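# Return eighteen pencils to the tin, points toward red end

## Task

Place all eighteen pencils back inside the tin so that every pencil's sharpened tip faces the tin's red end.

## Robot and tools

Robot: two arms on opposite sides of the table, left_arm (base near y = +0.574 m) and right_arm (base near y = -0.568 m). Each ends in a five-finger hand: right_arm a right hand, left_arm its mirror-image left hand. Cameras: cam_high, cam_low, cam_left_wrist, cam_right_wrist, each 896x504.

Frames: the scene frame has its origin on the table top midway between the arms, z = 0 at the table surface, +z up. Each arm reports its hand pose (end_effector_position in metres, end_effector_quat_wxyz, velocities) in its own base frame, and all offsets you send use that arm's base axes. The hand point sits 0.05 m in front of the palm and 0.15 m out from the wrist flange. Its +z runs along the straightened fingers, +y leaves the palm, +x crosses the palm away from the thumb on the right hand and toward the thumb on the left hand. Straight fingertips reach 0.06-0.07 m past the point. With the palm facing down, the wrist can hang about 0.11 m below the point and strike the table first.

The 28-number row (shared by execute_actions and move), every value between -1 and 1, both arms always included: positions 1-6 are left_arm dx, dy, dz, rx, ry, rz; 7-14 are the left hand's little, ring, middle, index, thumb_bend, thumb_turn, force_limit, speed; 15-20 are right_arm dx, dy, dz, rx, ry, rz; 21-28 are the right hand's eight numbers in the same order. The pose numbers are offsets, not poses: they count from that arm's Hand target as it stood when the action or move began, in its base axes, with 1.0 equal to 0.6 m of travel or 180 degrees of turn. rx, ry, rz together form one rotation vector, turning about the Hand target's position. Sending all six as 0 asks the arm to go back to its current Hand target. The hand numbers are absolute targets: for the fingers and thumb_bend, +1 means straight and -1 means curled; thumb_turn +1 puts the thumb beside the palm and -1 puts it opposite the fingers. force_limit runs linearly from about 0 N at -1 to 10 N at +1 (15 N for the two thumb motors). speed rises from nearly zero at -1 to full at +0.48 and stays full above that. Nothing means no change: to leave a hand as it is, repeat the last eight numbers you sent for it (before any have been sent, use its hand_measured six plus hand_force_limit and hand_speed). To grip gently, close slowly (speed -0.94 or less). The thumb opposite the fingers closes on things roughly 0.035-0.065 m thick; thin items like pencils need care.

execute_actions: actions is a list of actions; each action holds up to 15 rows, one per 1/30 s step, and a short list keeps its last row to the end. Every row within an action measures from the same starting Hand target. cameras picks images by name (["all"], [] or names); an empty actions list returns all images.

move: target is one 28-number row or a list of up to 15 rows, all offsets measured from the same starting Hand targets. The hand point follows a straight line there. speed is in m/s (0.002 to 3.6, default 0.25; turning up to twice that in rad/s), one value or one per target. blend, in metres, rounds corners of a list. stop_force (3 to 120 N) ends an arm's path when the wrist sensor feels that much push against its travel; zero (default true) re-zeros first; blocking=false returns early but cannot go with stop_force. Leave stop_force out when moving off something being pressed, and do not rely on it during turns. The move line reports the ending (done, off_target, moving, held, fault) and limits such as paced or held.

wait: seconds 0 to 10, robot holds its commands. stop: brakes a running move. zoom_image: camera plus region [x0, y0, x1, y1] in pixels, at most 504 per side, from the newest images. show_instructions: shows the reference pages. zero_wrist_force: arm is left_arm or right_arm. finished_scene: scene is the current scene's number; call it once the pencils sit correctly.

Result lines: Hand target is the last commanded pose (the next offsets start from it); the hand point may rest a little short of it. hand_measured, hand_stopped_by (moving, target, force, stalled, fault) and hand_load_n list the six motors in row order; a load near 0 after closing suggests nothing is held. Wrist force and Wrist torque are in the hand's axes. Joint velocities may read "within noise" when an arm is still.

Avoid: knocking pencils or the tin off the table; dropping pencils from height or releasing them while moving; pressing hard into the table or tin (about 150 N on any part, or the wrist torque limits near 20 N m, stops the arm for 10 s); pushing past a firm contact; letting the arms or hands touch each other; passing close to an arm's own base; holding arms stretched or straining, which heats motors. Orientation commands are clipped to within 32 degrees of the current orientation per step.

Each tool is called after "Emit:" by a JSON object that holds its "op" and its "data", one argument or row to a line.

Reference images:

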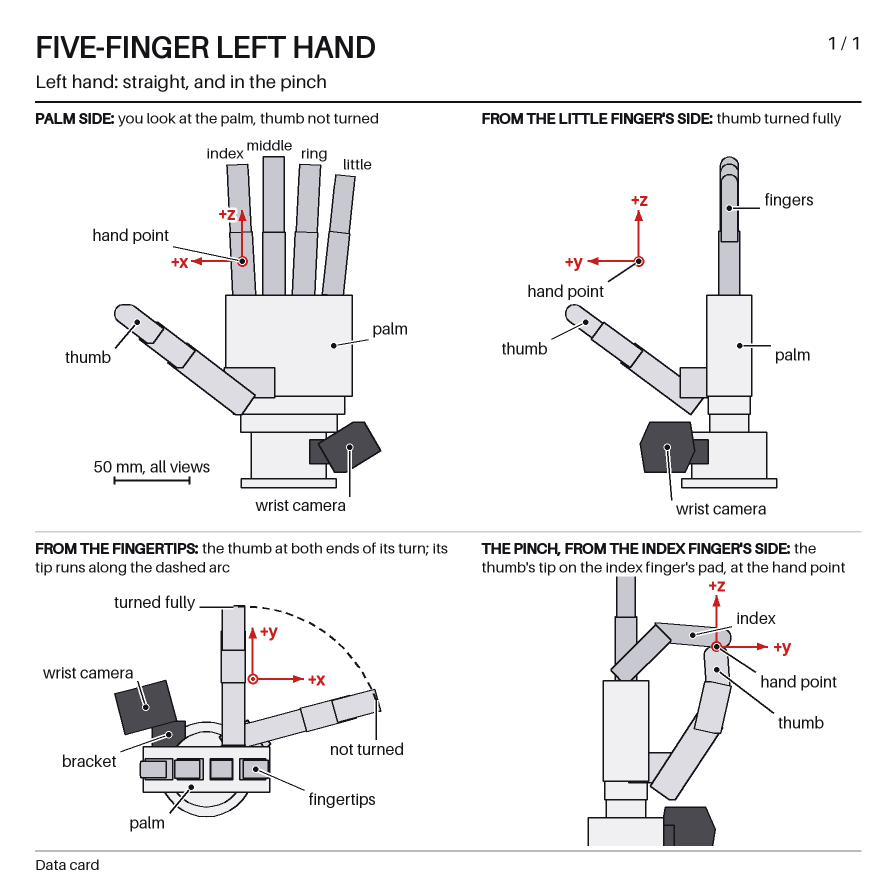

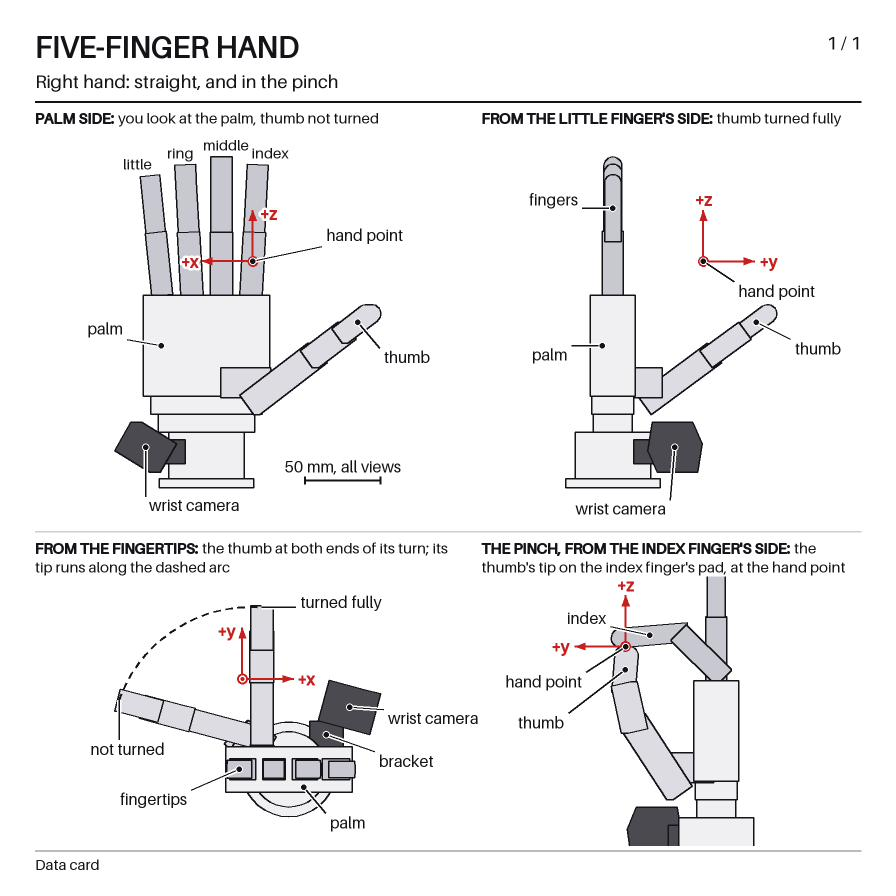

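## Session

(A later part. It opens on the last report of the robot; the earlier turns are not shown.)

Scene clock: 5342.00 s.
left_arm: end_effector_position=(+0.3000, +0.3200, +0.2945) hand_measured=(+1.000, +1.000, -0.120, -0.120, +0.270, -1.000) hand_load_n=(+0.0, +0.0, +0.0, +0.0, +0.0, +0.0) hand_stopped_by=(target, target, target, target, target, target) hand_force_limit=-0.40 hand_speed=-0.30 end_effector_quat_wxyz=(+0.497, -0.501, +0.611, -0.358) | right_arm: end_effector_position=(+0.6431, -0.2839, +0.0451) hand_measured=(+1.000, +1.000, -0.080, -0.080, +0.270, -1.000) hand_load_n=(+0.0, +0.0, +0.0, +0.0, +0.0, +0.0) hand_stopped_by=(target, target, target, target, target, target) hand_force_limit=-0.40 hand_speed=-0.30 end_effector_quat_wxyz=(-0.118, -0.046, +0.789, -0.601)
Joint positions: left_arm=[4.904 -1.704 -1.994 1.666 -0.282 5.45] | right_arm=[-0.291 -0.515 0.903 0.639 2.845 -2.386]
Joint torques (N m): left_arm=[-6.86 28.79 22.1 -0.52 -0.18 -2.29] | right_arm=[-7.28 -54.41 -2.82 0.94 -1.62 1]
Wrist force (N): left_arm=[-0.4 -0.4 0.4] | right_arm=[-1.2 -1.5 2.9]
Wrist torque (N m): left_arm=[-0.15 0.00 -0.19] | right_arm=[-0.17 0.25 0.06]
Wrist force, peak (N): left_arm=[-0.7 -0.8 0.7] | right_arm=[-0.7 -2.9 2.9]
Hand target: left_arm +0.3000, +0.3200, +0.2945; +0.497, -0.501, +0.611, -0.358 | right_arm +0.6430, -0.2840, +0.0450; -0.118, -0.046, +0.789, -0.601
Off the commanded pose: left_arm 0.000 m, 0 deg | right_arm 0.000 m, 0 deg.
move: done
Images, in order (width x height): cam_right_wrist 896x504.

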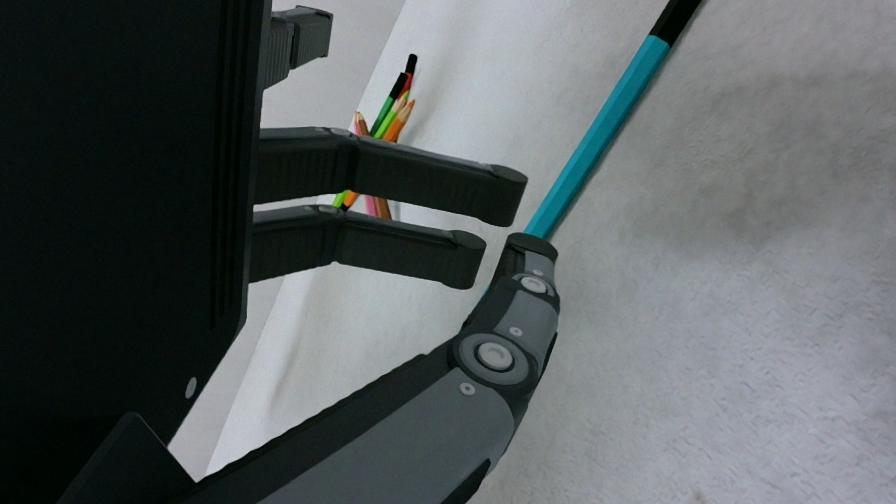

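Emit:
{"op": "move", "data": {
  "target": [0,0,0,0,0,0,1,1,-0.12,-0.12,0.27,-1,-0.4,-0.3,0.0028,0.0417,-0.025,0,0,0,1,1,-0.08,-0.08,0.27,-1,-0.4,-0.3],
  "speed": 0.08,
  "cameras": ["cam_right_wrist"]
}}

Scene clock: 5359.00 s.
left_arm: end_effector_position=(+0.3000, +0.3200, +0.2945) hand_measured=(+1.000, +1.000, -0.120, -0.120, +0.270, -1.000) hand_load_n=(+0.0, +0.0, +0.0, +0.0, +0.0, +0.0) hand_stopped_by=(target, target, target, target, target, target) hand_force_limit=-0.40 hand_speed=-0.30 end_effector_quat_wxyz=(+0.497, -0.501, +0.611, -0.358) | right_arm: end_effector_position=(+0.6447, -0.2589, +0.0301) hand_measured=(+1.000, +1.000, -0.080, -0.080, +0.270, -1.000) hand_load_n=(+0.0, +0.0, +0.0, +0.0, +0.0, +0.5) hand_stopped_by=(target, target, target, target, target, target) hand_force_limit=-0.40 hand_speed=-0.30 end_effector_quat_wxyz=(-0.118, -0.046, +0.789, -0.601) end_effector_velocity=(+0.001, +0.000, +0.000) end_effector_angular_velocity=(-0.001, -0.004, +0.001)
Joint positions: left_arm=[4.904 -1.704 -1.994 1.666 -0.282 5.45] | right_arm=[-0.253 -0.47 0.883 0.729 2.863 -2.268]
Joint velocities: left_arm=[within noise] | right_arm=[0 0 -0.001 -0.005 0 -0.002]
Joint torques (N m): left_arm=[-5.49 28.18 22.37 -0.57 -0.12 -2.25] | right_arm=[-8.85 -61.36 -15.83 0.31 -0.82 -0.9]
Wrist force (N): left_arm=[-0.5 -0.7 0.4] | right_arm=[-0.7 -1.8 3.0]
Wrist torque (N m): left_arm=[-0.19 0.01 -0.19] | right_arm=[-0.18 0.24 0.10]
Wrist force, peak (N): left_arm=[-0.6 -0.9 0.5] | right_arm=[-1.1 -2.1 3.7]
Hand target: left_arm +0.3000, +0.3200, +0.2945; +0.497, -0.501, +0.611, -0.358 | right_arm +0.6447, -0.2589, +0.0300; -0.118, -0.046, +0.789, -0.601
Off the commanded pose: left_arm 0.000 m, 0 deg | right_arm 0.000 m, 0 deg.
move: done
Images, in order (width x height): cam_right_wrist 896x504.

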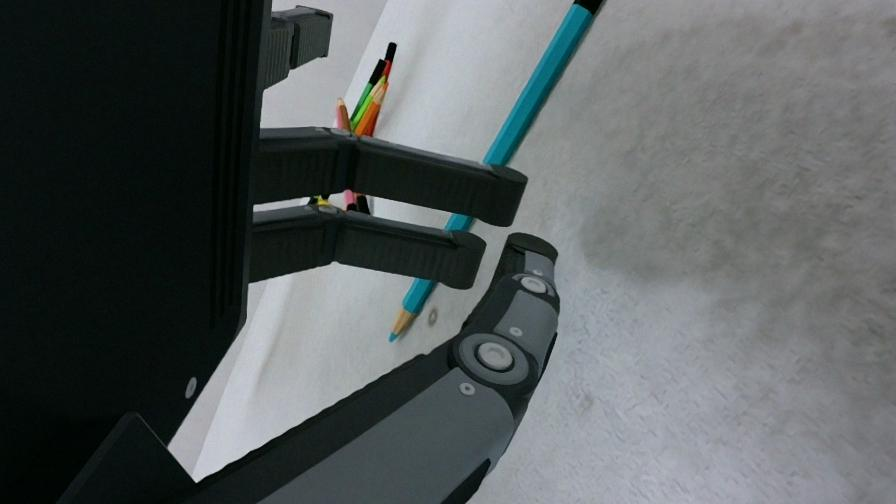

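Emit:
{"op": "move", "data": {
  "target": [0,0,0,0,0,0,1,1,-0.12,-0.12,0.27,-1,-0.4,-0.3,-0.006,-0.085,0,0,0,-0.017,1,1,-0.08,-0.08,0.27,-1,-0.4,-0.3],
  "speed": 0.1,
  "cameras": ["cam_right_wrist"]
}}

Scene clock: 5366.53 s.
left_arm: end_effector_position=(+0.3000, +0.3200, +0.2945) hand_measured=(+1.000, +1.000, -0.120, -0.120, +0.270, -1.000) hand_load_n=(+0.0, +0.0, -0.5, +0.0, +0.0, +0.0) hand_stopped_by=(target, target, target, target, target, target) hand_force_limit=-0.40 hand_speed=-0.30 end_effector_quat_wxyz=(+0.497, -0.501, +0.611, -0.358) | right_arm: end_effector_position=(+0.6412, -0.3099, +0.0299) hand_measured=(+1.000, +1.000, -0.080, -0.080, +0.270, -1.000) hand_load_n=(+0.0, +0.0, +0.0, +0.0, +0.0, +0.0) hand_stopped_by=(target, target, target, target, target, target) hand_force_limit=-0.40 hand_speed=-0.30 end_effector_quat_wxyz=(-0.133, -0.025, +0.790, -0.598) end_effector_velocity=(-0.001, +0.001, +0.000) end_effector_angular_velocity=(+0.001, +0.002, +0.000)
Joint positions: left_arm=[4.904 -1.704 -1.994 1.666 -0.282 5.45] | right_arm=[-0.326 -0.446 0.818 0.709 2.854 -2.33]
Joint velocities: left_arm=[within noise] | right_arm=[0 -0.003 0.005 0.002 0 0.003]
Joint torques (N m): left_arm=[-4.41 28.98 22.3 -0.42 -0.22 -2.27] | right_arm=[8.09 -64.09 -4.11 3.93 1.62 0.83]
Wrist force (N): left_arm=[-0.5 -0.7 0.4] | right_arm=[-1.2 -1.7 2.9]
Wrist torque (N m): left_arm=[-0.19 0.02 -0.20] | right_arm=[-0.17 0.30 0.15]
Wrist force, peak (N): left_arm=[-0.4 -0.8 0.7] | right_arm=[-1.4 -2.3 3.8]
Hand target: left_arm +0.3000, +0.3200, +0.2945; +0.497, -0.501, +0.611, -0.358 | right_arm +0.6411, -0.3099, +0.0300; -0.134, -0.025, +0.790, -0.598
Off the commanded pose: left_arm 0.000 m, 0 deg | right_arm 0.000 m, 0 deg.
move: done
Images, in order (width x height): cam_right_wrist 896x504.

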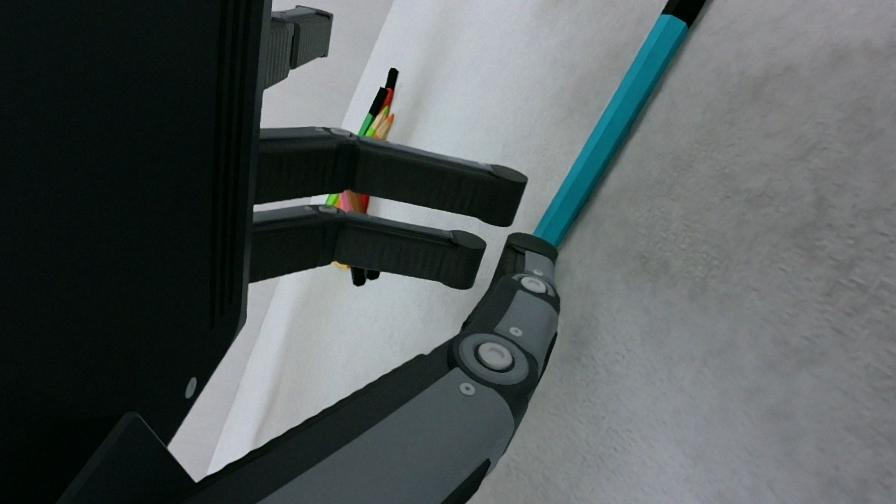

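Emit:
{"op": "move", "data": {
  "target": [
    [0,0,0,0,0,0,1,1,-0.12,-0.12,0.27,-1,-0.4,-0.3,-0.0022,-0.018,0,0,0,0,1,1,-0.08,-0.08,0.27,-1,-0.4,-0.3],
    [0,0,0,0,0,0,1,1,-0.12,-0.12,0.27,-1,-0.4,-0.3,-0.0022,-0.018,-0.0317,0,0,0,1,1,-0.08,-0.08,0.27,-1,-0.4,-0.3]
  ],
  "speed": [0.05,0.02],
  "stop_force": 3.5,
  "cameras": ["cam_right_wrist"]
}}

Scene clock: 5376.07 s.
left_arm: end_effector_position=(+0.3000, +0.3200, +0.2945) hand_measured=(+1.000, +1.000, -0.120, -0.120, +0.270, -1.000) hand_load_n=(+0.0, +0.0, +0.0, +0.0, +0.0, +0.0) hand_stopped_by=(target, target, target, target, target, target) hand_force_limit=-0.40 hand_speed=-0.30 end_effector_quat_wxyz=(+0.497, -0.501, +0.611, -0.358) | right_arm: end_effector_position=(+0.6398, -0.3207, +0.0140) hand_measured=(+1.000, +1.000, -0.080, -0.080, +0.270, -1.000) hand_load_n=(+0.0, +0.0, +0.0, +0.0, -2.5, -0.5) hand_stopped_by=(target, target, target, target, target, target) hand_force_limit=-0.40 hand_speed=-0.30 end_effector_quat_wxyz=(-0.134, -0.025, +0.790, -0.598)
Joint positions: left_arm=[4.904 -1.704 -1.994 1.666 -0.282 5.45] | right_arm=[-0.342 -0.438 0.834 0.638 2.846 -2.379]
Joint torques (N m): left_arm=[-2.7 28.82 21.8 -0.46 -0.27 -2.23] | right_arm=[-5.87 -61.54 -31.05 3.68 -2.03 0.91]
Wrist force (N): left_arm=[-0.3 -0.4 0.3] | right_arm=[-0.5 -4.8 3.3]
Wrist torque (N m): left_arm=[-0.14 -0.03 -0.18] | right_arm=[-0.27 0.26 0.10]
Wrist force, peak (N): left_arm=[-0.5 -0.7 0.7] | right_arm=[-0.4 -14.8 -2.9]
Hand target: left_arm +0.3000, +0.3200, +0.2945; +0.497, -0.501, +0.611, -0.358 | right_arm +0.6398, -0.3207, +0.0140; -0.134, -0.025, +0.790, -0.598 (not the last commanded pose)
Off the commanded pose: left_arm 0.000 m, 0 deg | right_arm 0.003 m, 0 deg.
move: contact (right_arm); path passed 1 of 2 targets
Images, in order (width x height): cam_right_wrist 896x504.

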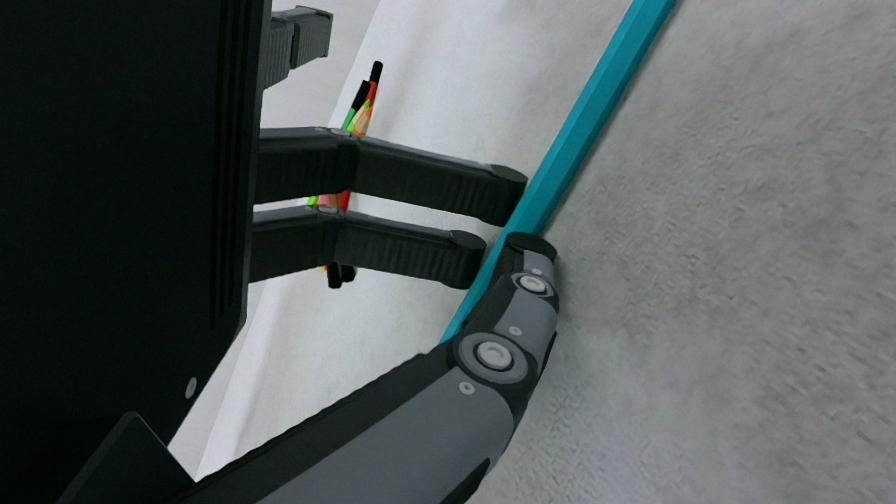

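Emit:
{"op": "move", "data": {
  "target": [
    [0,0,0,0,0,0,1,1,-0.12,-0.12,0.27,-1,-0.4,-0.3,0,0,-0.002,0,0,0,1,1,-0.6,-0.6,0.27,-1,-0.75,-0.92],
    [0,0,0,0,0,0,1,1,-0.12,-0.12,0.27,-1,-0.4,-0.3,0,0,-0.002,0,0,0,1,1,-0.65,-0.65,0.27,-1,-0.4,-0.92]
  ],
  "speed": 0.02,
  "cameras": ["cam_right_wrist"]
}}

Emit:
{"op": "move", "data": {
  "target": [
    [0,0,0,0,0,0,1,1,-0.12,-0.12,0.27,-1,-0.4,-0.3,0,0,0.0167,0,0,0,1,1,-0.65,-0.65,0.27,-1,-0.4,-0.92],
    [0,0,0,0,0,0,1,1,-0.12,-0.12,0.27,-1,-0.4,-0.3,0,0,0.11,0,0,0,1,1,-0.65,-0.65,0.27,-1,-0.4,-0.92]
  ],
  "speed": [0.012,0.06],
  "cameras": ["cam_right_wrist"]
}}

Scene clock: 5384.53 s.
left_arm: end_effector_position=(+0.3000, +0.3200, +0.2945) hand_measured=(+1.000, +1.000, -0.120, -0.120, +0.270, -1.000) hand_load_n=(+0.0, -0.5, +0.0, +0.0, +0.0, +0.0) hand_stopped_by=(target, target, target, target, target, target) hand_force_limit=-0.40 hand_speed=-0.30 end_effector_quat_wxyz=(+0.497, -0.501, +0.611, -0.358) | right_arm: end_effector_position=(+0.6398, -0.3207, +0.0128) hand_measured=(+1.000, +1.000, -0.190, -0.174, +0.270, -1.000) hand_load_n=(+0.0, -0.5, +4.5, +2.5, -2.5, +0.5) hand_stopped_by=(target, target, force, force, target, target) hand_force_limit=-0.40 hand_speed=-0.92 end_effector_quat_wxyz=(-0.134, -0.025, +0.790, -0.598)
Joint positions: left_arm=[4.904 -1.704 -1.994 1.666 -0.282 5.45] | right_arm=[-0.342 -0.437 0.835 0.636 2.846 -2.379]
Joint torques (N m): left_arm=[-1.15 29.05 21.8 -0.47 -0.16 -2.3] | right_arm=[-7.78 -41.06 -0.26 1.46 -1.62 -0.26]
Wrist force (N): left_arm=[-0.5 -0.5 0.3] | right_arm=[-0.8 -14.2 -0.1]
Wrist torque (N m): left_arm=[-0.16 0.00 -0.20] | right_arm=[-0.65 0.31 -0.06]
Wrist force, peak (N): left_arm=[-0.7 -0.8 0.3] | right_arm=[-0.7 -16.9 -4.0]
Hand target: left_arm +0.3000, +0.3200, +0.2945; +0.497, -0.501, +0.611, -0.358 | right_arm +0.6398, -0.3207, +0.0128; -0.134, -0.025, +0.790, -0.598
Off the commanded pose: left_arm 0.000 m, 0 deg | right_arm 0.000 m, 0 deg.
move: done
Images, in order (width x height): cam_right_wrist 896x504.

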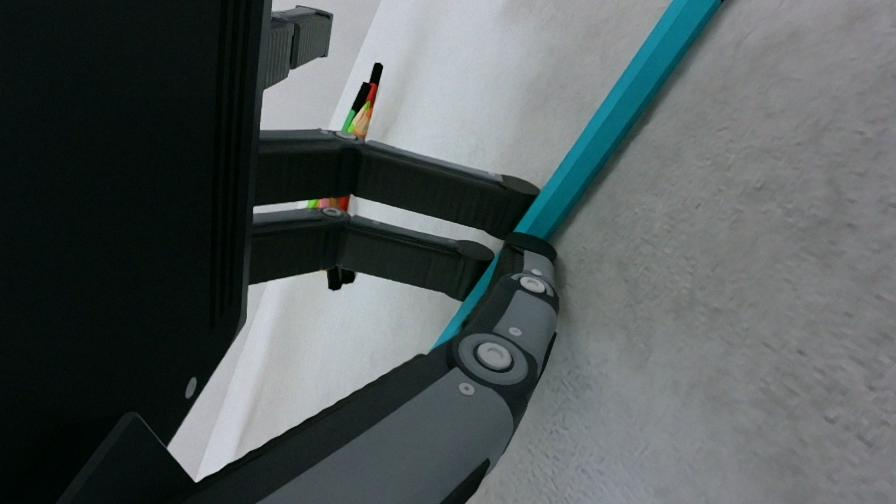

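Scene clock: 5386.73 s.
left_arm: end_effector_position=(+0.3000, +0.3200, +0.2945) hand_measured=(+1.000, +1.000, -0.120, -0.120, +0.270, -1.000) hand_load_n=(+0.0, +0.0, +0.0, +0.0, +0.0, +0.0) hand_stopped_by=(target, target, target, target, target, target) hand_force_limit=-0.40 hand_speed=-0.30 end_effector_quat_wxyz=(+0.497, -0.501, +0.611, -0.358) | right_arm: end_effector_position=(+0.6398, -0.3208, +0.0790) hand_measured=(+1.000, +1.000, -0.190, -0.174, +0.270, -1.000) hand_load_n=(+0.0, +0.0, +2.5, +0.5, +2.5, +1.0) hand_stopped_by=(target, target, force, force, target, target) hand_force_limit=-0.40 hand_speed=-0.92 end_effector_quat_wxyz=(-0.134, -0.025, +0.790, -0.598) end_effector_velocity=(+0.001, +0.000, -0.002) end_effector_angular_velocity=(-0.001, -0.003, +0.001)
Joint positions: left_arm=[4.904 -1.704 -1.994 1.666 -0.282 5.45] | right_arm=[-0.342 -0.509 0.801 0.742 2.846 -2.379]
Joint velocities: left_arm=[within noise] | right_arm=[0.001 0.002 0 -0.006 0 0]
Joint torques (N m): left_arm=[-0.74 28.92 21.94 -0.5 -0.15 -2.28] | right_arm=[-7.09 -45.06 -9.7 -0.17 -0.91 0.88]
Wrist force (N): left_arm=[-0.5 -0.6 0.5] | right_arm=[-1.2 -1.7 3.2]
Wrist torque (N m): left_arm=[-0.18 0.02 -0.19] | right_arm=[-0.18 0.27 0.13]
Wrist force, peak (N): left_arm=[-0.6 -0.8 0.5] | right_arm=[-0.6 -14.2 -0.1]
Hand target: left_arm +0.3000, +0.3200, +0.2945; +0.497, -0.501, +0.611, -0.358 | right_arm +0.6398, -0.3207, +0.0788; -0.134, -0.025, +0.790, -0.598
Off the commanded pose: left_arm 0.000 m, 0 deg | right_arm 0.000 m, 0 deg.
move: done
Images, in order (width x height): cam_right_wrist 896x504.

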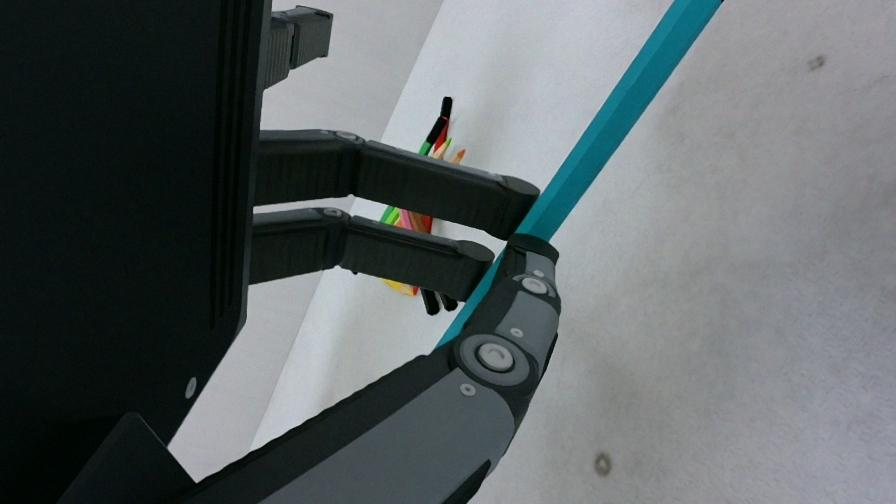

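Emit:
{"op": "move", "data": {
  "target": [
    [0,0,0,0,0,0,1,1,-0.12,-0.12,0.27,-1,-0.4,-0.3,-0.0997,-0.1655,0.152,0,0,0.26,1,1,-0.65,-0.65,0.27,-1,-0.4,-0.92],
    [0,0,0,0,0,0,1,1,-0.12,-0.12,0.27,-1,-0.4,-0.3,-0.4138,-0.3355,0.0353,0,0,0.523,1,1,-0.65,-0.65,0.27,-1,-0.4,-0.92]
  ],
  "blend": [0.05,0],
  "speed": 0.3,
  "cameras": ["cam_high","cam_right_wrist"]
}}

Emit:
{"op": "zoom_image", "data": {
  "camera": "cam_high",
  "region": [290, 285, 420, 415]
}}

Scene clock: 5404.77 s.
left_arm: end_effector_position=(+0.3000, +0.3200, +0.2945) hand_measured=(+1.000, +1.000, -0.120, -0.120, +0.270, -1.000) hand_load_n=(+0.0, -0.5, +0.0, -0.5, +0.0, +0.0) hand_stopped_by=(target, target, target, target, target, target) hand_force_limit=-0.40 hand_speed=-0.30 end_effector_quat_wxyz=(+0.497, -0.501, +0.611, -0.358) | right_arm: end_effector_position=(+0.3915, -0.5221, +0.1000) hand_measured=(+1.000, +1.000, -0.190, -0.176, +0.270, -1.000) hand_load_n=(+0.0, +0.0, +2.5, +1.0, +2.5, +0.5) hand_stopped_by=(target, target, force, force, target, target) hand_force_limit=-0.40 hand_speed=-0.92 end_effector_quat_wxyz=(-0.346, +0.596, -0.520, +0.505)
Joint positions: left_arm=[4.904 -1.704 -1.994 1.666 -0.282 5.45] | right_arm=[-1.508 -0.883 1.442 0.41 0.308 -4.341]
Joint torques (N m): left_arm=[1.47 28.75 22.01 -0.45 -0.19 -2.15] | right_arm=[-9.7 -47.25 -4.37 3.48 -4.44 -1.06]
Wrist force (N): left_arm=[-0.3 -0.7 0.5] | right_arm=[-1.0 -1.8 2.9]
Wrist torque (N m): left_arm=[-0.20 -0.01 -0.17] | right_arm=[-0.26 0.27 0.17]
Wrist force, peak (N): left_arm=[-0.6 -0.8 0.6] | right_arm=[0.3 -3.0 3.4]
Hand target: left_arm +0.3000, +0.3200, +0.2945; +0.497, -0.501, +0.611, -0.358 | right_arm +0.3915, -0.5220, +0.1000; -0.346, +0.596, -0.520, +0.505
Off the commanded pose: left_arm 0.000 m, 0 deg | right_arm 0.000 m, 0 deg.
move: done
Images, in order (width x height): cam_high 896x504, cam_right_wrist 896x504.

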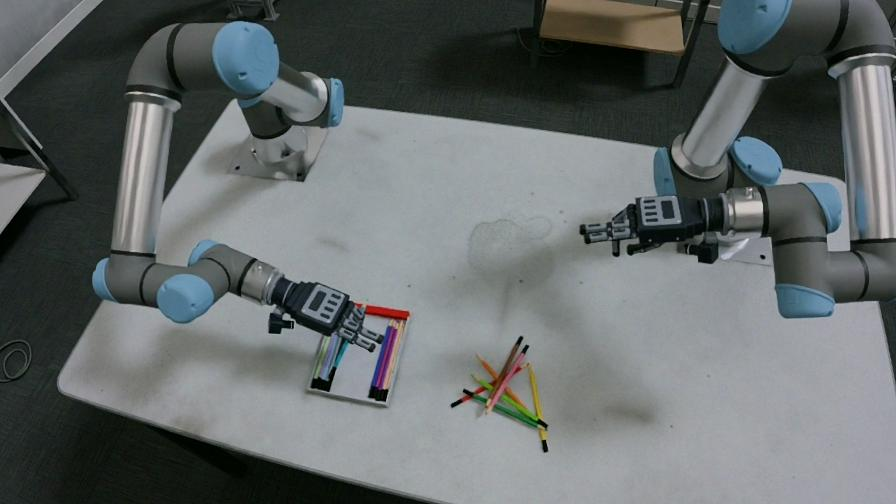

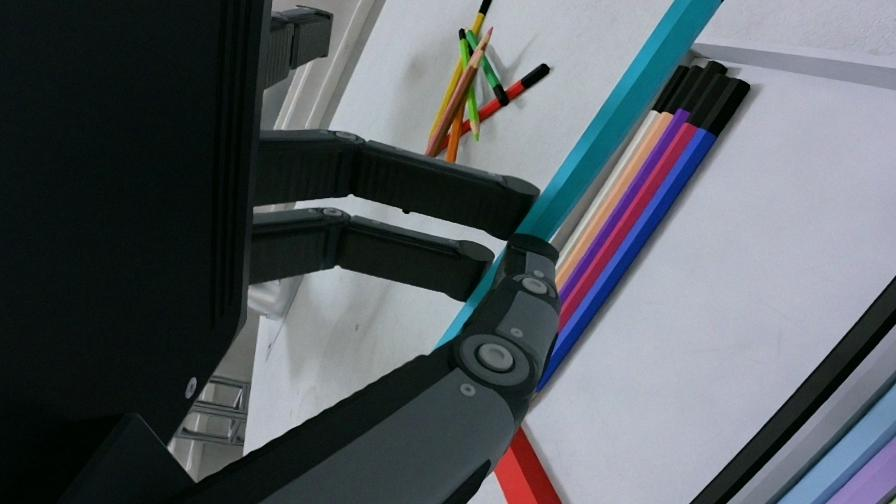

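Scaled by 3.877 from the camera's 896x504 image, which has a finer 1280x720 frame.

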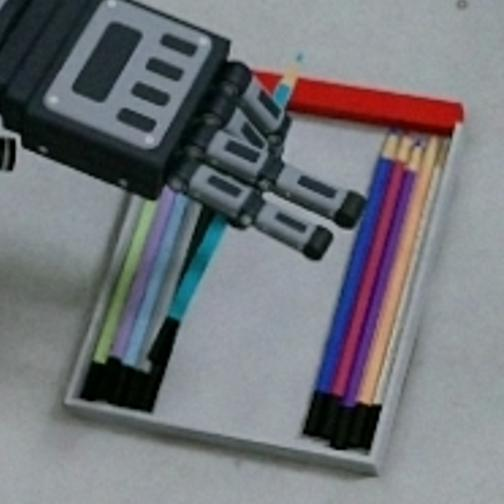

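Emit:
{"op": "move", "data": {
  "target": [0,0,0,0,0,0,1,1,-0.12,-0.12,0.27,-1,-0.4,-0.3,0,0,-0.0883,0,0,0.033,1,1,-0.65,-0.65,0.27,-1,-0.4,-0.92],
  "speed": 0.12,
  "cameras": ["cam_high"]
}}

Emit:
{"op": "zoom_image", "data": {
  "camera": "cam_high",
  "region": [290, 285, 420, 415]
}}

Scene clock: 5422.13 s.
left_arm: end_effector_position=(+0.3000, +0.3200, +0.2945) hand_measured=(+1.000, +1.000, -0.120, -0.120, +0.270, -1.000) hand_load_n=(+0.0, +0.0, +0.0, +0.0, +0.0, +0.0) hand_stopped_by=(target, target, target, target, target, target) hand_force_limit=-0.40 hand_speed=-0.30 end_effector_quat_wxyz=(+0.497, -0.501, +0.611, -0.358) | right_arm: end_effector_position=(+0.3915, -0.5221, +0.0471) hand_measured=(+1.000, +1.000, -0.190, -0.176, +0.270, -1.000) hand_load_n=(+0.0, +0.0, +2.5, +0.5, +2.5, +1.0) hand_stopped_by=(target, target, force, force, target, target) hand_force_limit=-0.40 hand_speed=-0.92 end_effector_quat_wxyz=(-0.372, +0.622, -0.488, +0.486)
Joint positions: left_arm=[4.904 -1.704 -1.994 1.666 -0.282 5.45] | right_arm=[-1.511 -0.698 1.342 0.655 0.263 -4.684]
Joint torques (N m): left_arm=[2.54 28.89 21.62 -0.4 -0.1 -2.24] | right_arm=[7.98 -39.28 -1.31 2.86 1.28 -1.2]
Wrist force (N): left_arm=[-0.3 -0.6 0.3] | right_arm=[-0.6 -1.4 2.7]
Wrist torque (N m): left_arm=[-0.17 -0.02 -0.17] | right_arm=[-0.15 0.23 0.19]
Wrist force, peak (N): left_arm=[-0.6 -0.9 0.6] | right_arm=[-0.9 -3.0 2.6]
Hand target: left_arm +0.3000, +0.3200, +0.2945; +0.497, -0.501, +0.611, -0.358 | right_arm +0.3915, -0.5220, +0.0470; -0.372, +0.622, -0.488, +0.486
Off the commanded pose: left_arm 0.000 m, 0 deg | right_arm 0.000 m, 0 deg.
move: done
Images, in order (width x height): cam_high 896x504.

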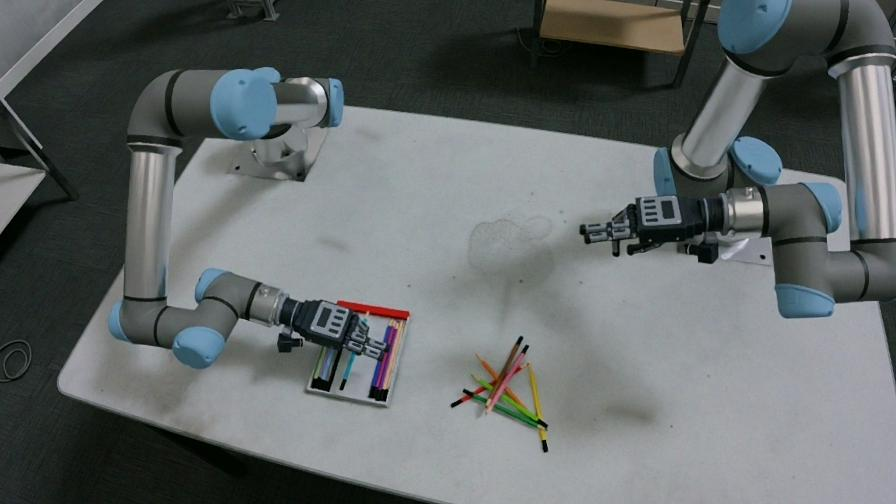

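Scaled by 3.877 from the camera's 896x504 image, which has a finer 1280x720 frame.

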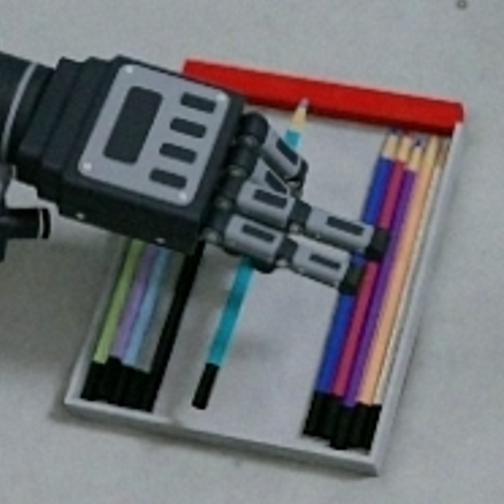

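Emit:
{"op": "move", "data": {
  "target": [0,0,0,0,0,0,1,1,-0.12,-0.12,0.27,-1,-0.4,-0.3,0,0,-0.0167,0,0,0.008,1,1,-0.65,-0.65,0.27,-1,-0.4,-0.92],
  "speed": 0.06
}}

Emit:
{"op": "move", "data": {
  "target": [0,0,0,0,0,0,1,1,-0.12,-0.12,0.27,-1,-0.4,-0.3,0,0,-0.0417,0,0,0,1,1,-0.65,-0.65,0.27,-1,-0.4,-0.92],
  "speed": 0.025,
  "stop_force": 3,
  "cameras": ["cam_high","cam_right_wrist"]
}}

Emit:
{"op": "zoom_image", "data": {
  "camera": "cam_high",
  "region": [290, 285, 420, 415]
}}

Scene clock: 5448.23 s.
left_arm: end_effector_position=(+0.3000, +0.3200, +0.2945) hand_measured=(+1.000, +1.000, -0.120, -0.120, +0.270, -1.000) hand_load_n=(+0.0, +0.0, +0.0, +0.0, +0.0, +0.5) hand_stopped_by=(target, target, target, target, target, target) hand_force_limit=-0.40 hand_speed=-0.30 end_effector_quat_wxyz=(+0.497, -0.501, +0.611, -0.358) | right_arm: end_effector_position=(+0.3915, -0.5221, +0.0370) hand_measured=(+1.000, +1.000, -0.190, -0.176, +0.270, -1.000) hand_load_n=(+0.0, +0.0, +2.5, +0.5, +2.5, +1.0) hand_stopped_by=(target, target, force, force, target, target) hand_force_limit=-0.40 hand_speed=-0.92 end_effector_quat_wxyz=(-0.378, +0.628, -0.480, +0.482)
Joint positions: left_arm=[4.904 -1.704 -1.994 1.666 -0.282 5.45] | right_arm=[-1.511 -0.655 1.314 0.732 0.257 -4.779]
Joint torques (N m): left_arm=[3.97 28.96 21.75 -0.43 -0.12 -2.22] | right_arm=[3.39 -55.8 -2.56 0.22 -3.56 0.86]
Wrist force (N): left_arm=[-0.4 -0.4 0.7] | right_arm=[-0.7 -1.5 2.7]
Wrist torque (N m): left_arm=[-0.17 0.01 -0.19] | right_arm=[-0.14 0.28 0.22]
Wrist force, peak (N): left_arm=[-0.5 -1.0 0.6] | right_arm=[-0.6 -1.7 3.0]
Hand target: left_arm +0.3000, +0.3200, +0.2945; +0.497, -0.501, +0.611, -0.358 | right_arm +0.3915, -0.5220, +0.0370; -0.378, +0.628, -0.480, +0.481
Off the commanded pose: left_arm 0.000 m, 0 deg | right_arm 0.000 m, 0 deg.
move: done

Scene clock: 5449.80 s.
left_arm: end_effector_position=(+0.3000, +0.3200, +0.2945) hand_measured=(+1.000, +1.000, -0.120, -0.120, +0.270, -1.000) hand_load_n=(+0.0, +0.0, +0.0, +0.0, +0.0, +0.0) hand_stopped_by=(target, target, target, target, target, target) hand_force_limit=-0.40 hand_speed=-0.30 end_effector_quat_wxyz=(+0.497, -0.501, +0.611, -0.358) | right_arm: end_effector_position=(+0.3915, -0.5220, +0.0181) hand_measured=(+1.000, +1.000, -0.190, -0.176, +0.270, -1.000) hand_load_n=(+0.0, +0.0, +2.5, +1.0, +0.5, +0.0) hand_stopped_by=(target, target, force, force, target, target) hand_force_limit=-0.40 hand_speed=-0.92 end_effector_quat_wxyz=(-0.378, +0.628, -0.480, +0.481)
Joint positions: left_arm=[4.904 -1.704 -1.994 1.666 -0.282 5.45] | right_arm=[-1.511 -0.627 1.316 0.703 0.257 -4.78]
Joint torques (N m): left_arm=[4.28 28.69 21.96 -0.35 -0.18 -2.28] | right_arm=[-4.07 -46.36 -0.87 3.25 0.79 -1.01]
Wrist force (N): left_arm=[-0.3 -0.7 0.3] | right_arm=[-0.4 -3.3 2.5]
Wrist torque (N m): left_arm=[-0.19 -0.03 -0.18] | right_arm=[-0.17 0.29 0.18]
Wrist force, peak (N): left_arm=[-0.5 -0.8 0.6] | right_arm=[2.3 -12.7 -3.3]
Hand target: left_arm +0.3000, +0.3200, +0.2945; +0.497, -0.501, +0.611, -0.358 | right_arm +0.3915, -0.5220, +0.0181; -0.378, +0.628, -0.480, +0.481 (not the last commanded pose)
Off the commanded pose: left_arm 0.000 m, 0 deg | right_arm 0.006 m, 0 deg.
move: contact (right_arm)
Images, in order (width x height): cam_high 896x504, cam_right_wrist 896x504.

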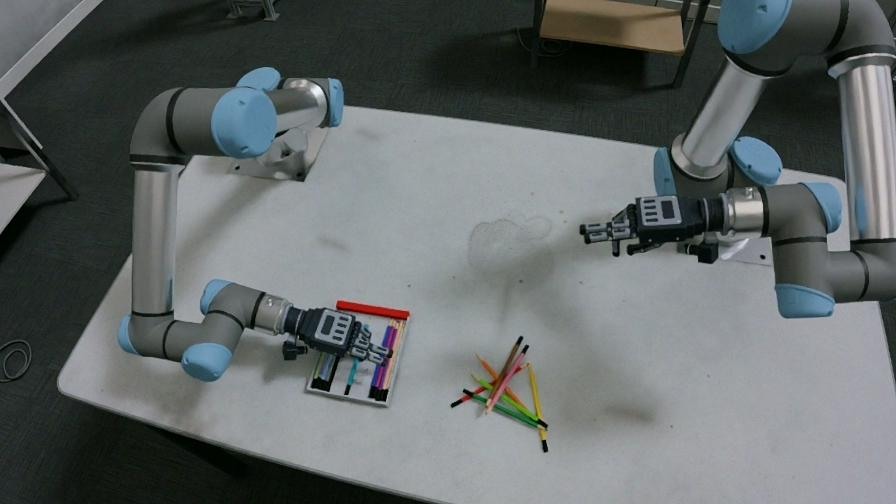

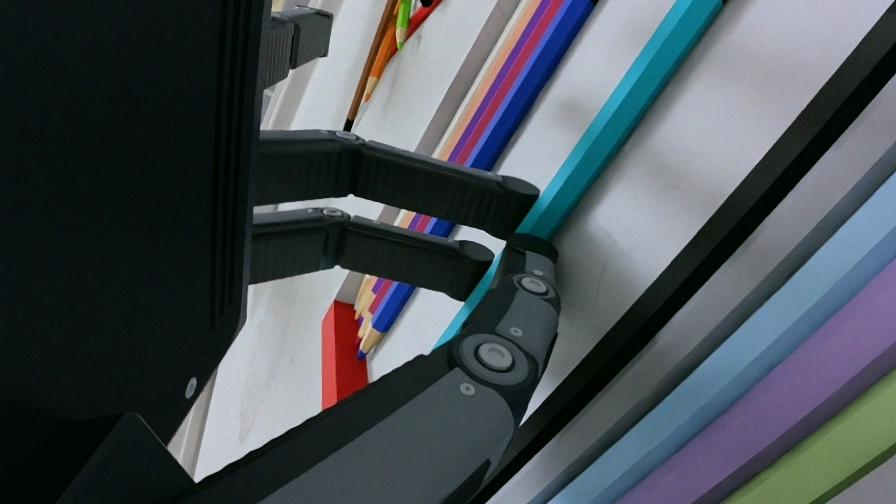

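Scaled by 3.877 from the camera's 896x504 image, which has a finer 1280x720 frame.

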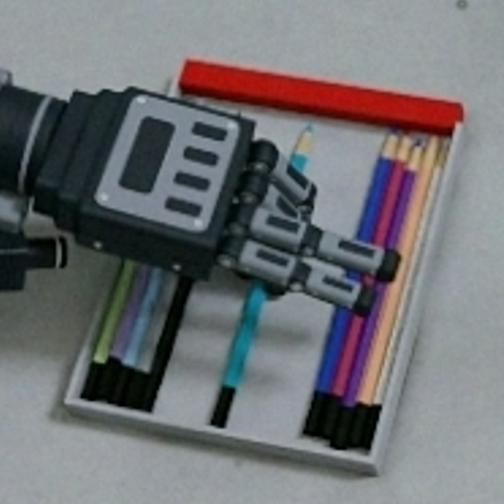

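Emit:
{"op": "move", "data": {
  "target": [
    [0,0,0,0,0,0,1,1,-0.12,-0.12,0.27,-1,-0.4,-0.3,0,0,0.0013,0,0,0,1,1,-0.08,-0.08,0.27,-1,-0.4,-0.88],
    [0,0,0,0,0,0,1,1,-0.12,-0.12,0.27,-1,-0.4,-0.3,0,0,0.1,0,0,0,1,1,-0.08,-0.08,0.27,-1,-0.4,-0.88]
  ],
  "speed": [0.02,0.1]
}}

Emit:
{"op": "move", "data": {
  "target": [
    [0,0,0,0,0,0,1,1,-0.12,-0.12,0.27,-1,-0.4,-0.3,0,0,0,0,0,0,1,1,1,1,0.26,-1,-0.4,-0.3],
    [0,0,0,0,0,0,1,1,-0.12,-0.12,0.27,-1,-0.4,-0.3,0.054,-0.015,-0.04,0,0,-0.036,1,1,1,1,0.26,-1,-0.4,-0.3]
  ],
  "speed": 0.12,
  "cameras": ["cam_high","cam_right_wrist"]
}}

Emit:
{"op": "zoom_image", "data": {
  "camera": "cam_high",
  "region": [290, 285, 420, 415]
}}

Scene clock: 5467.03 s.
left_arm: end_effector_position=(+0.3000, +0.3200, +0.2945) hand_measured=(+1.000, +1.000, -0.120, -0.120, +0.270, -1.000) hand_load_n=(+0.0, +0.0, +0.0, +0.0, +0.0, +0.0) hand_stopped_by=(target, target, target, target, target, target) hand_force_limit=-0.40 hand_speed=-0.30 end_effector_quat_wxyz=(+0.497, -0.501, +0.611, -0.358) | right_arm: end_effector_position=(+0.3915, -0.5221, +0.0781) hand_measured=(+1.000, +1.000, -0.080, -0.080, +0.270, -1.000) hand_load_n=(+0.0, +0.0, +0.0, +0.0, +0.5, +0.0) hand_stopped_by=(target, target, target, target, target, target) hand_force_limit=-0.40 hand_speed=-0.88 end_effector_quat_wxyz=(-0.378, +0.628, -0.480, +0.482)
Joint positions: left_arm=[4.904 -1.704 -1.994 1.666 -0.282 5.45] | right_arm=[-1.511 -0.714 1.305 0.801 0.257 -4.78]
Joint torques (N m): left_arm=[5.56 28.4 22.04 -0.52 -0.13 -2.34] | right_arm=[-1.76 -41.52 -5.84 0.44 0.73 -0.03]
Wrist force (N): left_arm=[-0.3 -0.6 0.6] | right_arm=[-0.6 -1.6 2.6]
Wrist torque (N m): left_arm=[-0.19 -0.02 -0.18] | right_arm=[-0.16 0.27 0.22]
Wrist force, peak (N): left_arm=[-0.6 -0.7 0.6] | right_arm=[-0.2 -3.9 2.8]
Hand target: left_arm +0.3000, +0.3200, +0.2945; +0.497, -0.501, +0.611, -0.358 | right_arm +0.3915, -0.5220, +0.0781; -0.378, +0.628, -0.480, +0.481
Off the commanded pose: left_arm 0.000 m, 0 deg | right_arm 0.000 m, 0 deg.
move: done

Scene clock: 5468.87 s.
left_arm: end_effector_position=(+0.3000, +0.3200, +0.2945) hand_measured=(+1.000, +1.000, -0.120, -0.120, +0.270, -1.000) hand_load_n=(+0.0, +0.0, +0.0, -0.5, +0.0, +0.0) hand_stopped_by=(target, target, target, target, target, target) hand_force_limit=-0.40 hand_speed=-0.30 end_effector_quat_wxyz=(+0.497, -0.501, +0.611, -0.358) | right_arm: end_effector_position=(+0.4239, -0.5310, +0.0541) hand_measured=(+1.000, +1.000, +1.000, +1.000, +0.260, -1.000) hand_load_n=(+0.0, -0.5, +0.0, +0.0, +0.0, +0.0) hand_stopped_by=(target, target, target, target, target, target) hand_force_limit=-0.40 hand_speed=-0.30 end_effector_quat_wxyz=(-0.351, +0.600, -0.515, +0.502)
Joint positions: left_arm=[4.904 -1.704 -1.994 1.666 -0.282 5.45] | right_arm=[-1.45 -0.8 1.402 0.266 0.334 -4.234]
Joint torques (N m): left_arm=[7.09 28.65 21.58 -0.62 -0.17 -2.26] | right_arm=[-2.7 -38.92 -27.17 -0.15 -3.41 0.87]
Wrist force (N): left_arm=[-0.5 -0.6 0.3] | right_arm=[-0.3 -1.8 2.7]
Wrist torque (N m): left_arm=[-0.17 0.02 -0.19] | right_arm=[-0.19 0.18 0.14]
Wrist force, peak (N): left_arm=[-0.5 -0.8 0.6] | right_arm=[-0.5 -1.7 3.3]
Hand target: left_arm +0.3000, +0.3200, +0.2945; +0.497, -0.501, +0.611, -0.358 | right_arm +0.4239, -0.5310, +0.0541; -0.350, +0.600, -0.515, +0.502
Off the commanded pose: left_arm 0.000 m, 0 deg | right_arm 0.000 m, 0 deg.
move: done
Images, in order (width x height): cam_high 896x504, cam_right_wrist 896x504.

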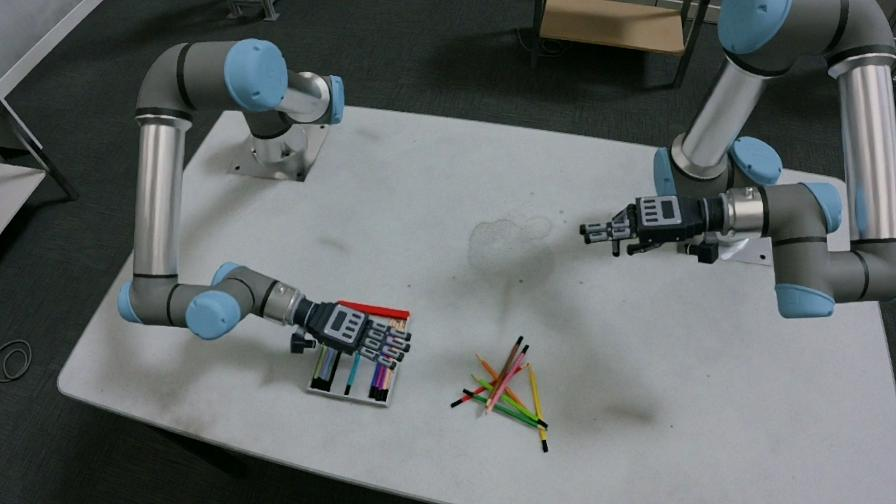

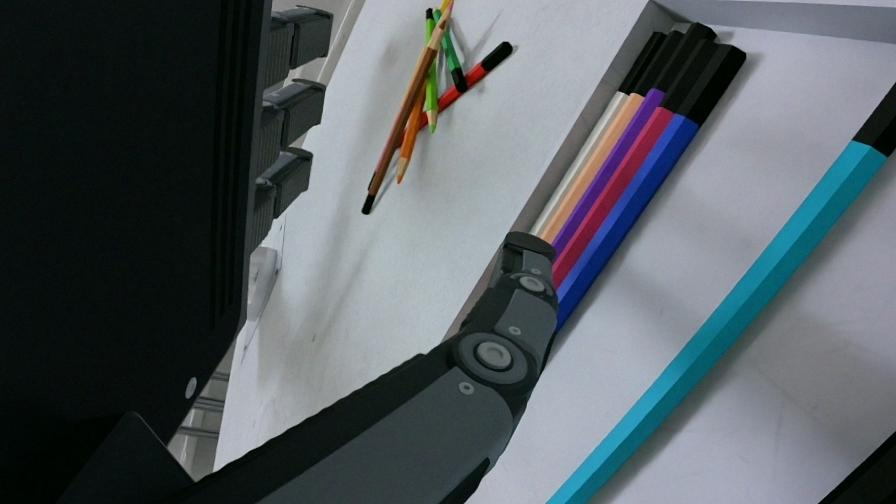

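Scaled by 3.877 from the camera's 896x504 image, which has a finer 1280x720 frame.

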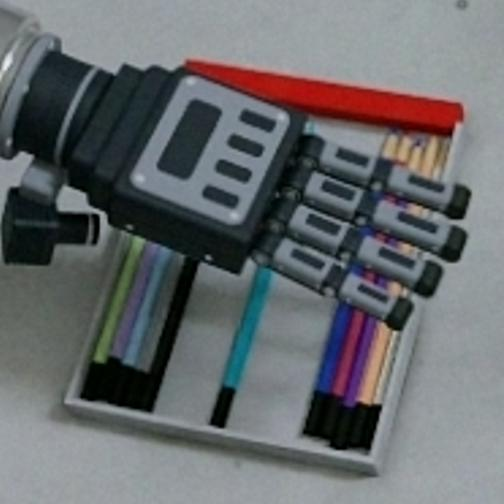

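Emit:
{"op": "move", "data": {
  "target": [
    [0,0,0,0,0,0,1,1,-0.12,-0.12,0.27,-1,-0.4,-0.3,-0.004,0,-0.03,0,0,0,1,1,1,1,0.26,-1,-0.4,-0.3],
    [0,0,0,0,0,0,1,1,-0.12,-0.12,0.27,-1,-0.4,-0.3,-0.004,0,-0.07,0,0,0,1,1,1,1,0.26,-1,-0.4,-0.3]
  ],
  "speed": [0.06,0.025],
  "stop_force": 3
}}

Emit:
{"op": "move", "data": {
  "target": [0,0,0,0,0,0,1,1,-0.12,-0.12,0.27,-1,-0.4,-0.3,0,0,0.0012,0,0,0,1,1,1,1,0.26,-1,-0.4,-0.3],
  "speed": 0.02
}}

Emit:
{"op": "move", "data": {
  "target": [0,0,0,0,0,0,1,1,-0.12,-0.12,0.27,-1,-0.4,-0.3,-0.12,0,0,0,0,0,1,1,1,1,0.26,-1,-0.4,-0.3],
  "speed": 0.035,
  "stop_force": 4,
  "cameras": ["cam_high","cam_right_wrist"]
}}

Emit:
{"op": "zoom_image", "data": {
  "camera": "cam_high",
  "region": [290, 285, 420, 415]
}}

Scene clock: 5484.10 s.
left_arm: end_effector_position=(+0.3000, +0.3200, +0.2945) hand_measured=(+1.000, +1.000, -0.120, -0.120, +0.270, -1.000) hand_load_n=(+0.0, +0.0, +0.0, +0.0, +0.0, +0.0) hand_stopped_by=(target, target, target, target, target, target) hand_force_limit=-0.40 hand_speed=-0.30 end_effector_quat_wxyz=(+0.497, -0.501, +0.611, -0.358) | right_arm: end_effector_position=(+0.4215, -0.5310, +0.0168) hand_measured=(+1.000, +1.000, +1.000, +1.000, +0.260, -1.000) hand_load_n=(+0.0, -0.5, +0.0, +0.0, -1.5, -0.5) hand_stopped_by=(target, target, target, target, target, target) hand_force_limit=-0.40 hand_speed=-0.30 end_effector_quat_wxyz=(-0.350, +0.600, -0.515, +0.502)
Joint positions: left_arm=[4.904 -1.704 -1.994 1.666 -0.282 5.45] | right_arm=[-1.454 -0.746 1.418 0.206 0.331 -4.244]
Joint torques (N m): left_arm=[6 28.46 21.42 -0.55 -0.21 -2.21] | right_arm=[6.01 -44.91 -28.07 0.34 0.98 -1]
Wrist force (N): left_arm=[-0.3 -0.4 0.2] | right_arm=[0.0 -3.2 2.7]
Wrist torque (N m): left_arm=[-0.14 -0.03 -0.18] | right_arm=[-0.24 0.20 0.22]
Wrist force, peak (N): left_arm=[-0.4 -1.0 0.5] | right_arm=[1.6 -12.0 -1.4]
Hand target: left_arm +0.3000, +0.3200, +0.2945; +0.497, -0.501, +0.611, -0.358 | right_arm +0.4215, -0.5310, +0.0168; -0.350, +0.600, -0.515, +0.502 (not the last commanded pose)
Off the commanded pose: left_arm 0.000 m, 0 deg | right_arm 0.005 m, 0 deg.
move: contact (right_arm); path passed 1 of 2 targets

Scene clock: 5484.80 s.
left_arm: end_effector_position=(+0.3000, +0.3200, +0.2945) hand_measured=(+1.000, +1.000, -0.120, -0.120, +0.270, -1.000) hand_load_n=(+0.0, +0.0, +0.0, +0.0, +0.0, +0.0) hand_stopped_by=(target, target, target, target, target, target) hand_force_limit=-0.40 hand_speed=-0.30 end_effector_quat_wxyz=(+0.497, -0.501, +0.611, -0.358) | right_arm: end_effector_position=(+0.4215, -0.5310, +0.0176) hand_measured=(+1.000, +1.000, +1.000, +1.000, +0.260, -1.000) hand_load_n=(+0.0, +0.0, +0.0, +0.0, +0.0, +0.0) hand_stopped_by=(target, target, target, target, target, target) hand_force_limit=-0.40 hand_speed=-0.30 end_effector_quat_wxyz=(-0.350, +0.600, -0.515, +0.502)
Joint positions: left_arm=[4.904 -1.704 -1.994 1.666 -0.282 5.45] | right_arm=[-1.454 -0.747 1.417 0.208 0.331 -4.244]
Joint torques (N m): left_arm=[6.16 28.48 21.5 -0.52 -0.16 -2.32] | right_arm=[4.67 -52.19 -28.56 3.12 1.13 -0.79]
Wrist force (N): left_arm=[-0.6 -0.8 0.4] | right_arm=[-0.4 -1.5 2.5]
Wrist torque (N m): left_arm=[-0.21 0.03 -0.19] | right_arm=[-0.16 0.21 0.24]
Wrist force, peak (N): left_arm=[-0.6 -0.8 0.4] | right_arm=[0.2 -3.1 2.9]
Hand target: left_arm +0.3000, +0.3200, +0.2945; +0.497, -0.501, +0.611, -0.358 | right_arm +0.4215, -0.5310, +0.0176; -0.350, +0.600, -0.515, +0.502
Off the commanded pose: left_arm 0.000 m, 0 deg | right_arm 0.000 m, 0 deg.
move: done

Scene clock: 5487.23 s.
left_arm: end_effector_position=(+0.3000, +0.3200, +0.2945) hand_measured=(+1.000, +1.000, -0.120, -0.120, +0.270, -1.000) hand_load_n=(+0.0, +0.0, +0.0, +0.0, +0.0, +0.0) hand_stopped_by=(target, target, target, target, target, target) hand_force_limit=-0.40 hand_speed=-0.30 end_effector_quat_wxyz=(+0.497, -0.501, +0.611, -0.358) | right_arm: end_effector_position=(+0.3797, -0.5310, +0.0176) hand_measured=(+1.000, +1.000, +1.000, +1.000, +0.260, -1.000) hand_load_n=(-0.5, +0.0, +0.0, +0.0, -3.0, +0.5) hand_stopped_by=(target, target, target, target, target, target) hand_force_limit=-0.40 hand_speed=-0.30 end_effector_quat_wxyz=(-0.350, +0.600, -0.515, +0.502)
Joint positions: left_arm=[4.904 -1.704 -1.994 1.666 -0.282 5.45] | right_arm=[-1.532 -0.727 1.431 0.374 0.288 -4.455]
Joint torques (N m): left_arm=[6.74 28.18 21.91 -0.44 -0.21 -2.28] | right_arm=[-10.57 -51.72 -27.49 3.28 -1.83 0.07]
Wrist force (N): left_arm=[-0.3 -0.6 0.6] | right_arm=[-1.2 -7.4 3.2]
Wrist torque (N m): left_arm=[-0.19 -0.01 -0.18] | right_arm=[-0.53 0.31 0.13]
Wrist force, peak (N): left_arm=[-0.7 -0.8 0.5] | right_arm=[2.0 -11.6 4.8]
Hand target: left_arm +0.3000, +0.3200, +0.2945; +0.497, -0.501, +0.611, -0.358 | right_arm +0.3797, -0.5310, +0.0176; -0.350, +0.600, -0.515, +0.502 (not the last commanded pose)
Off the commanded pose: left_arm 0.000 m, 0 deg | right_arm 0.030 m, 0 deg.
move: contact (right_arm)
Images, in order (width x height): cam_high 896x504, cam_right_wrist 896x504.

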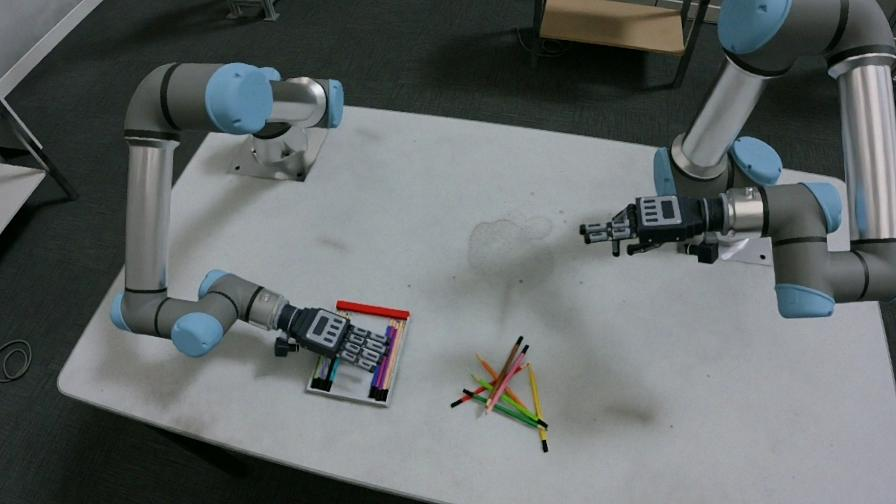

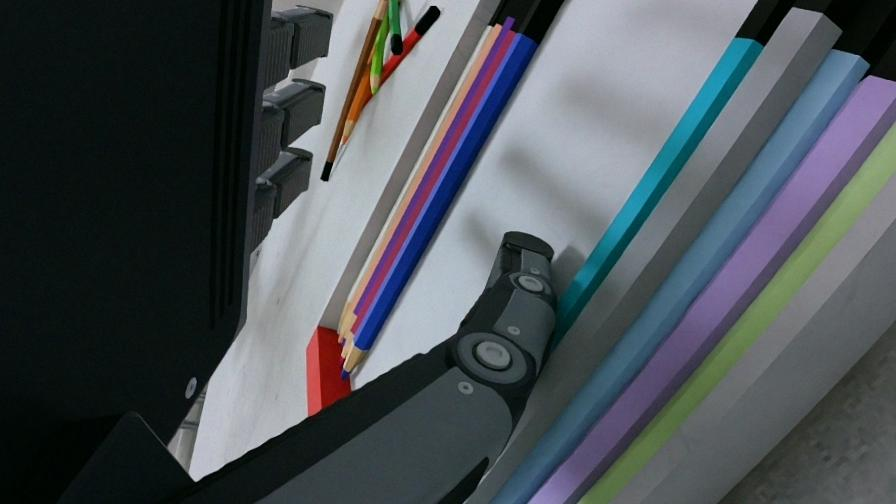

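Scaled by 3.877 from the camera's 896x504 image, which has a finer 1280x720 frame.

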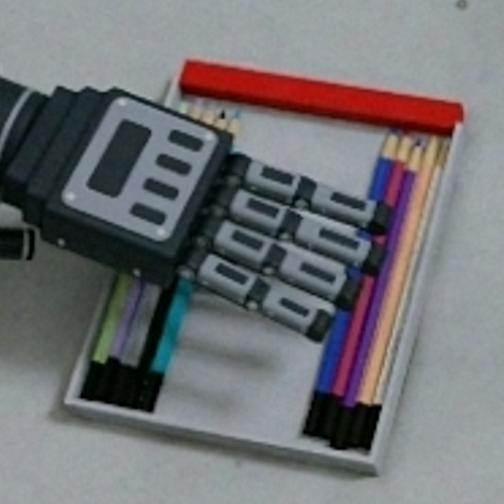

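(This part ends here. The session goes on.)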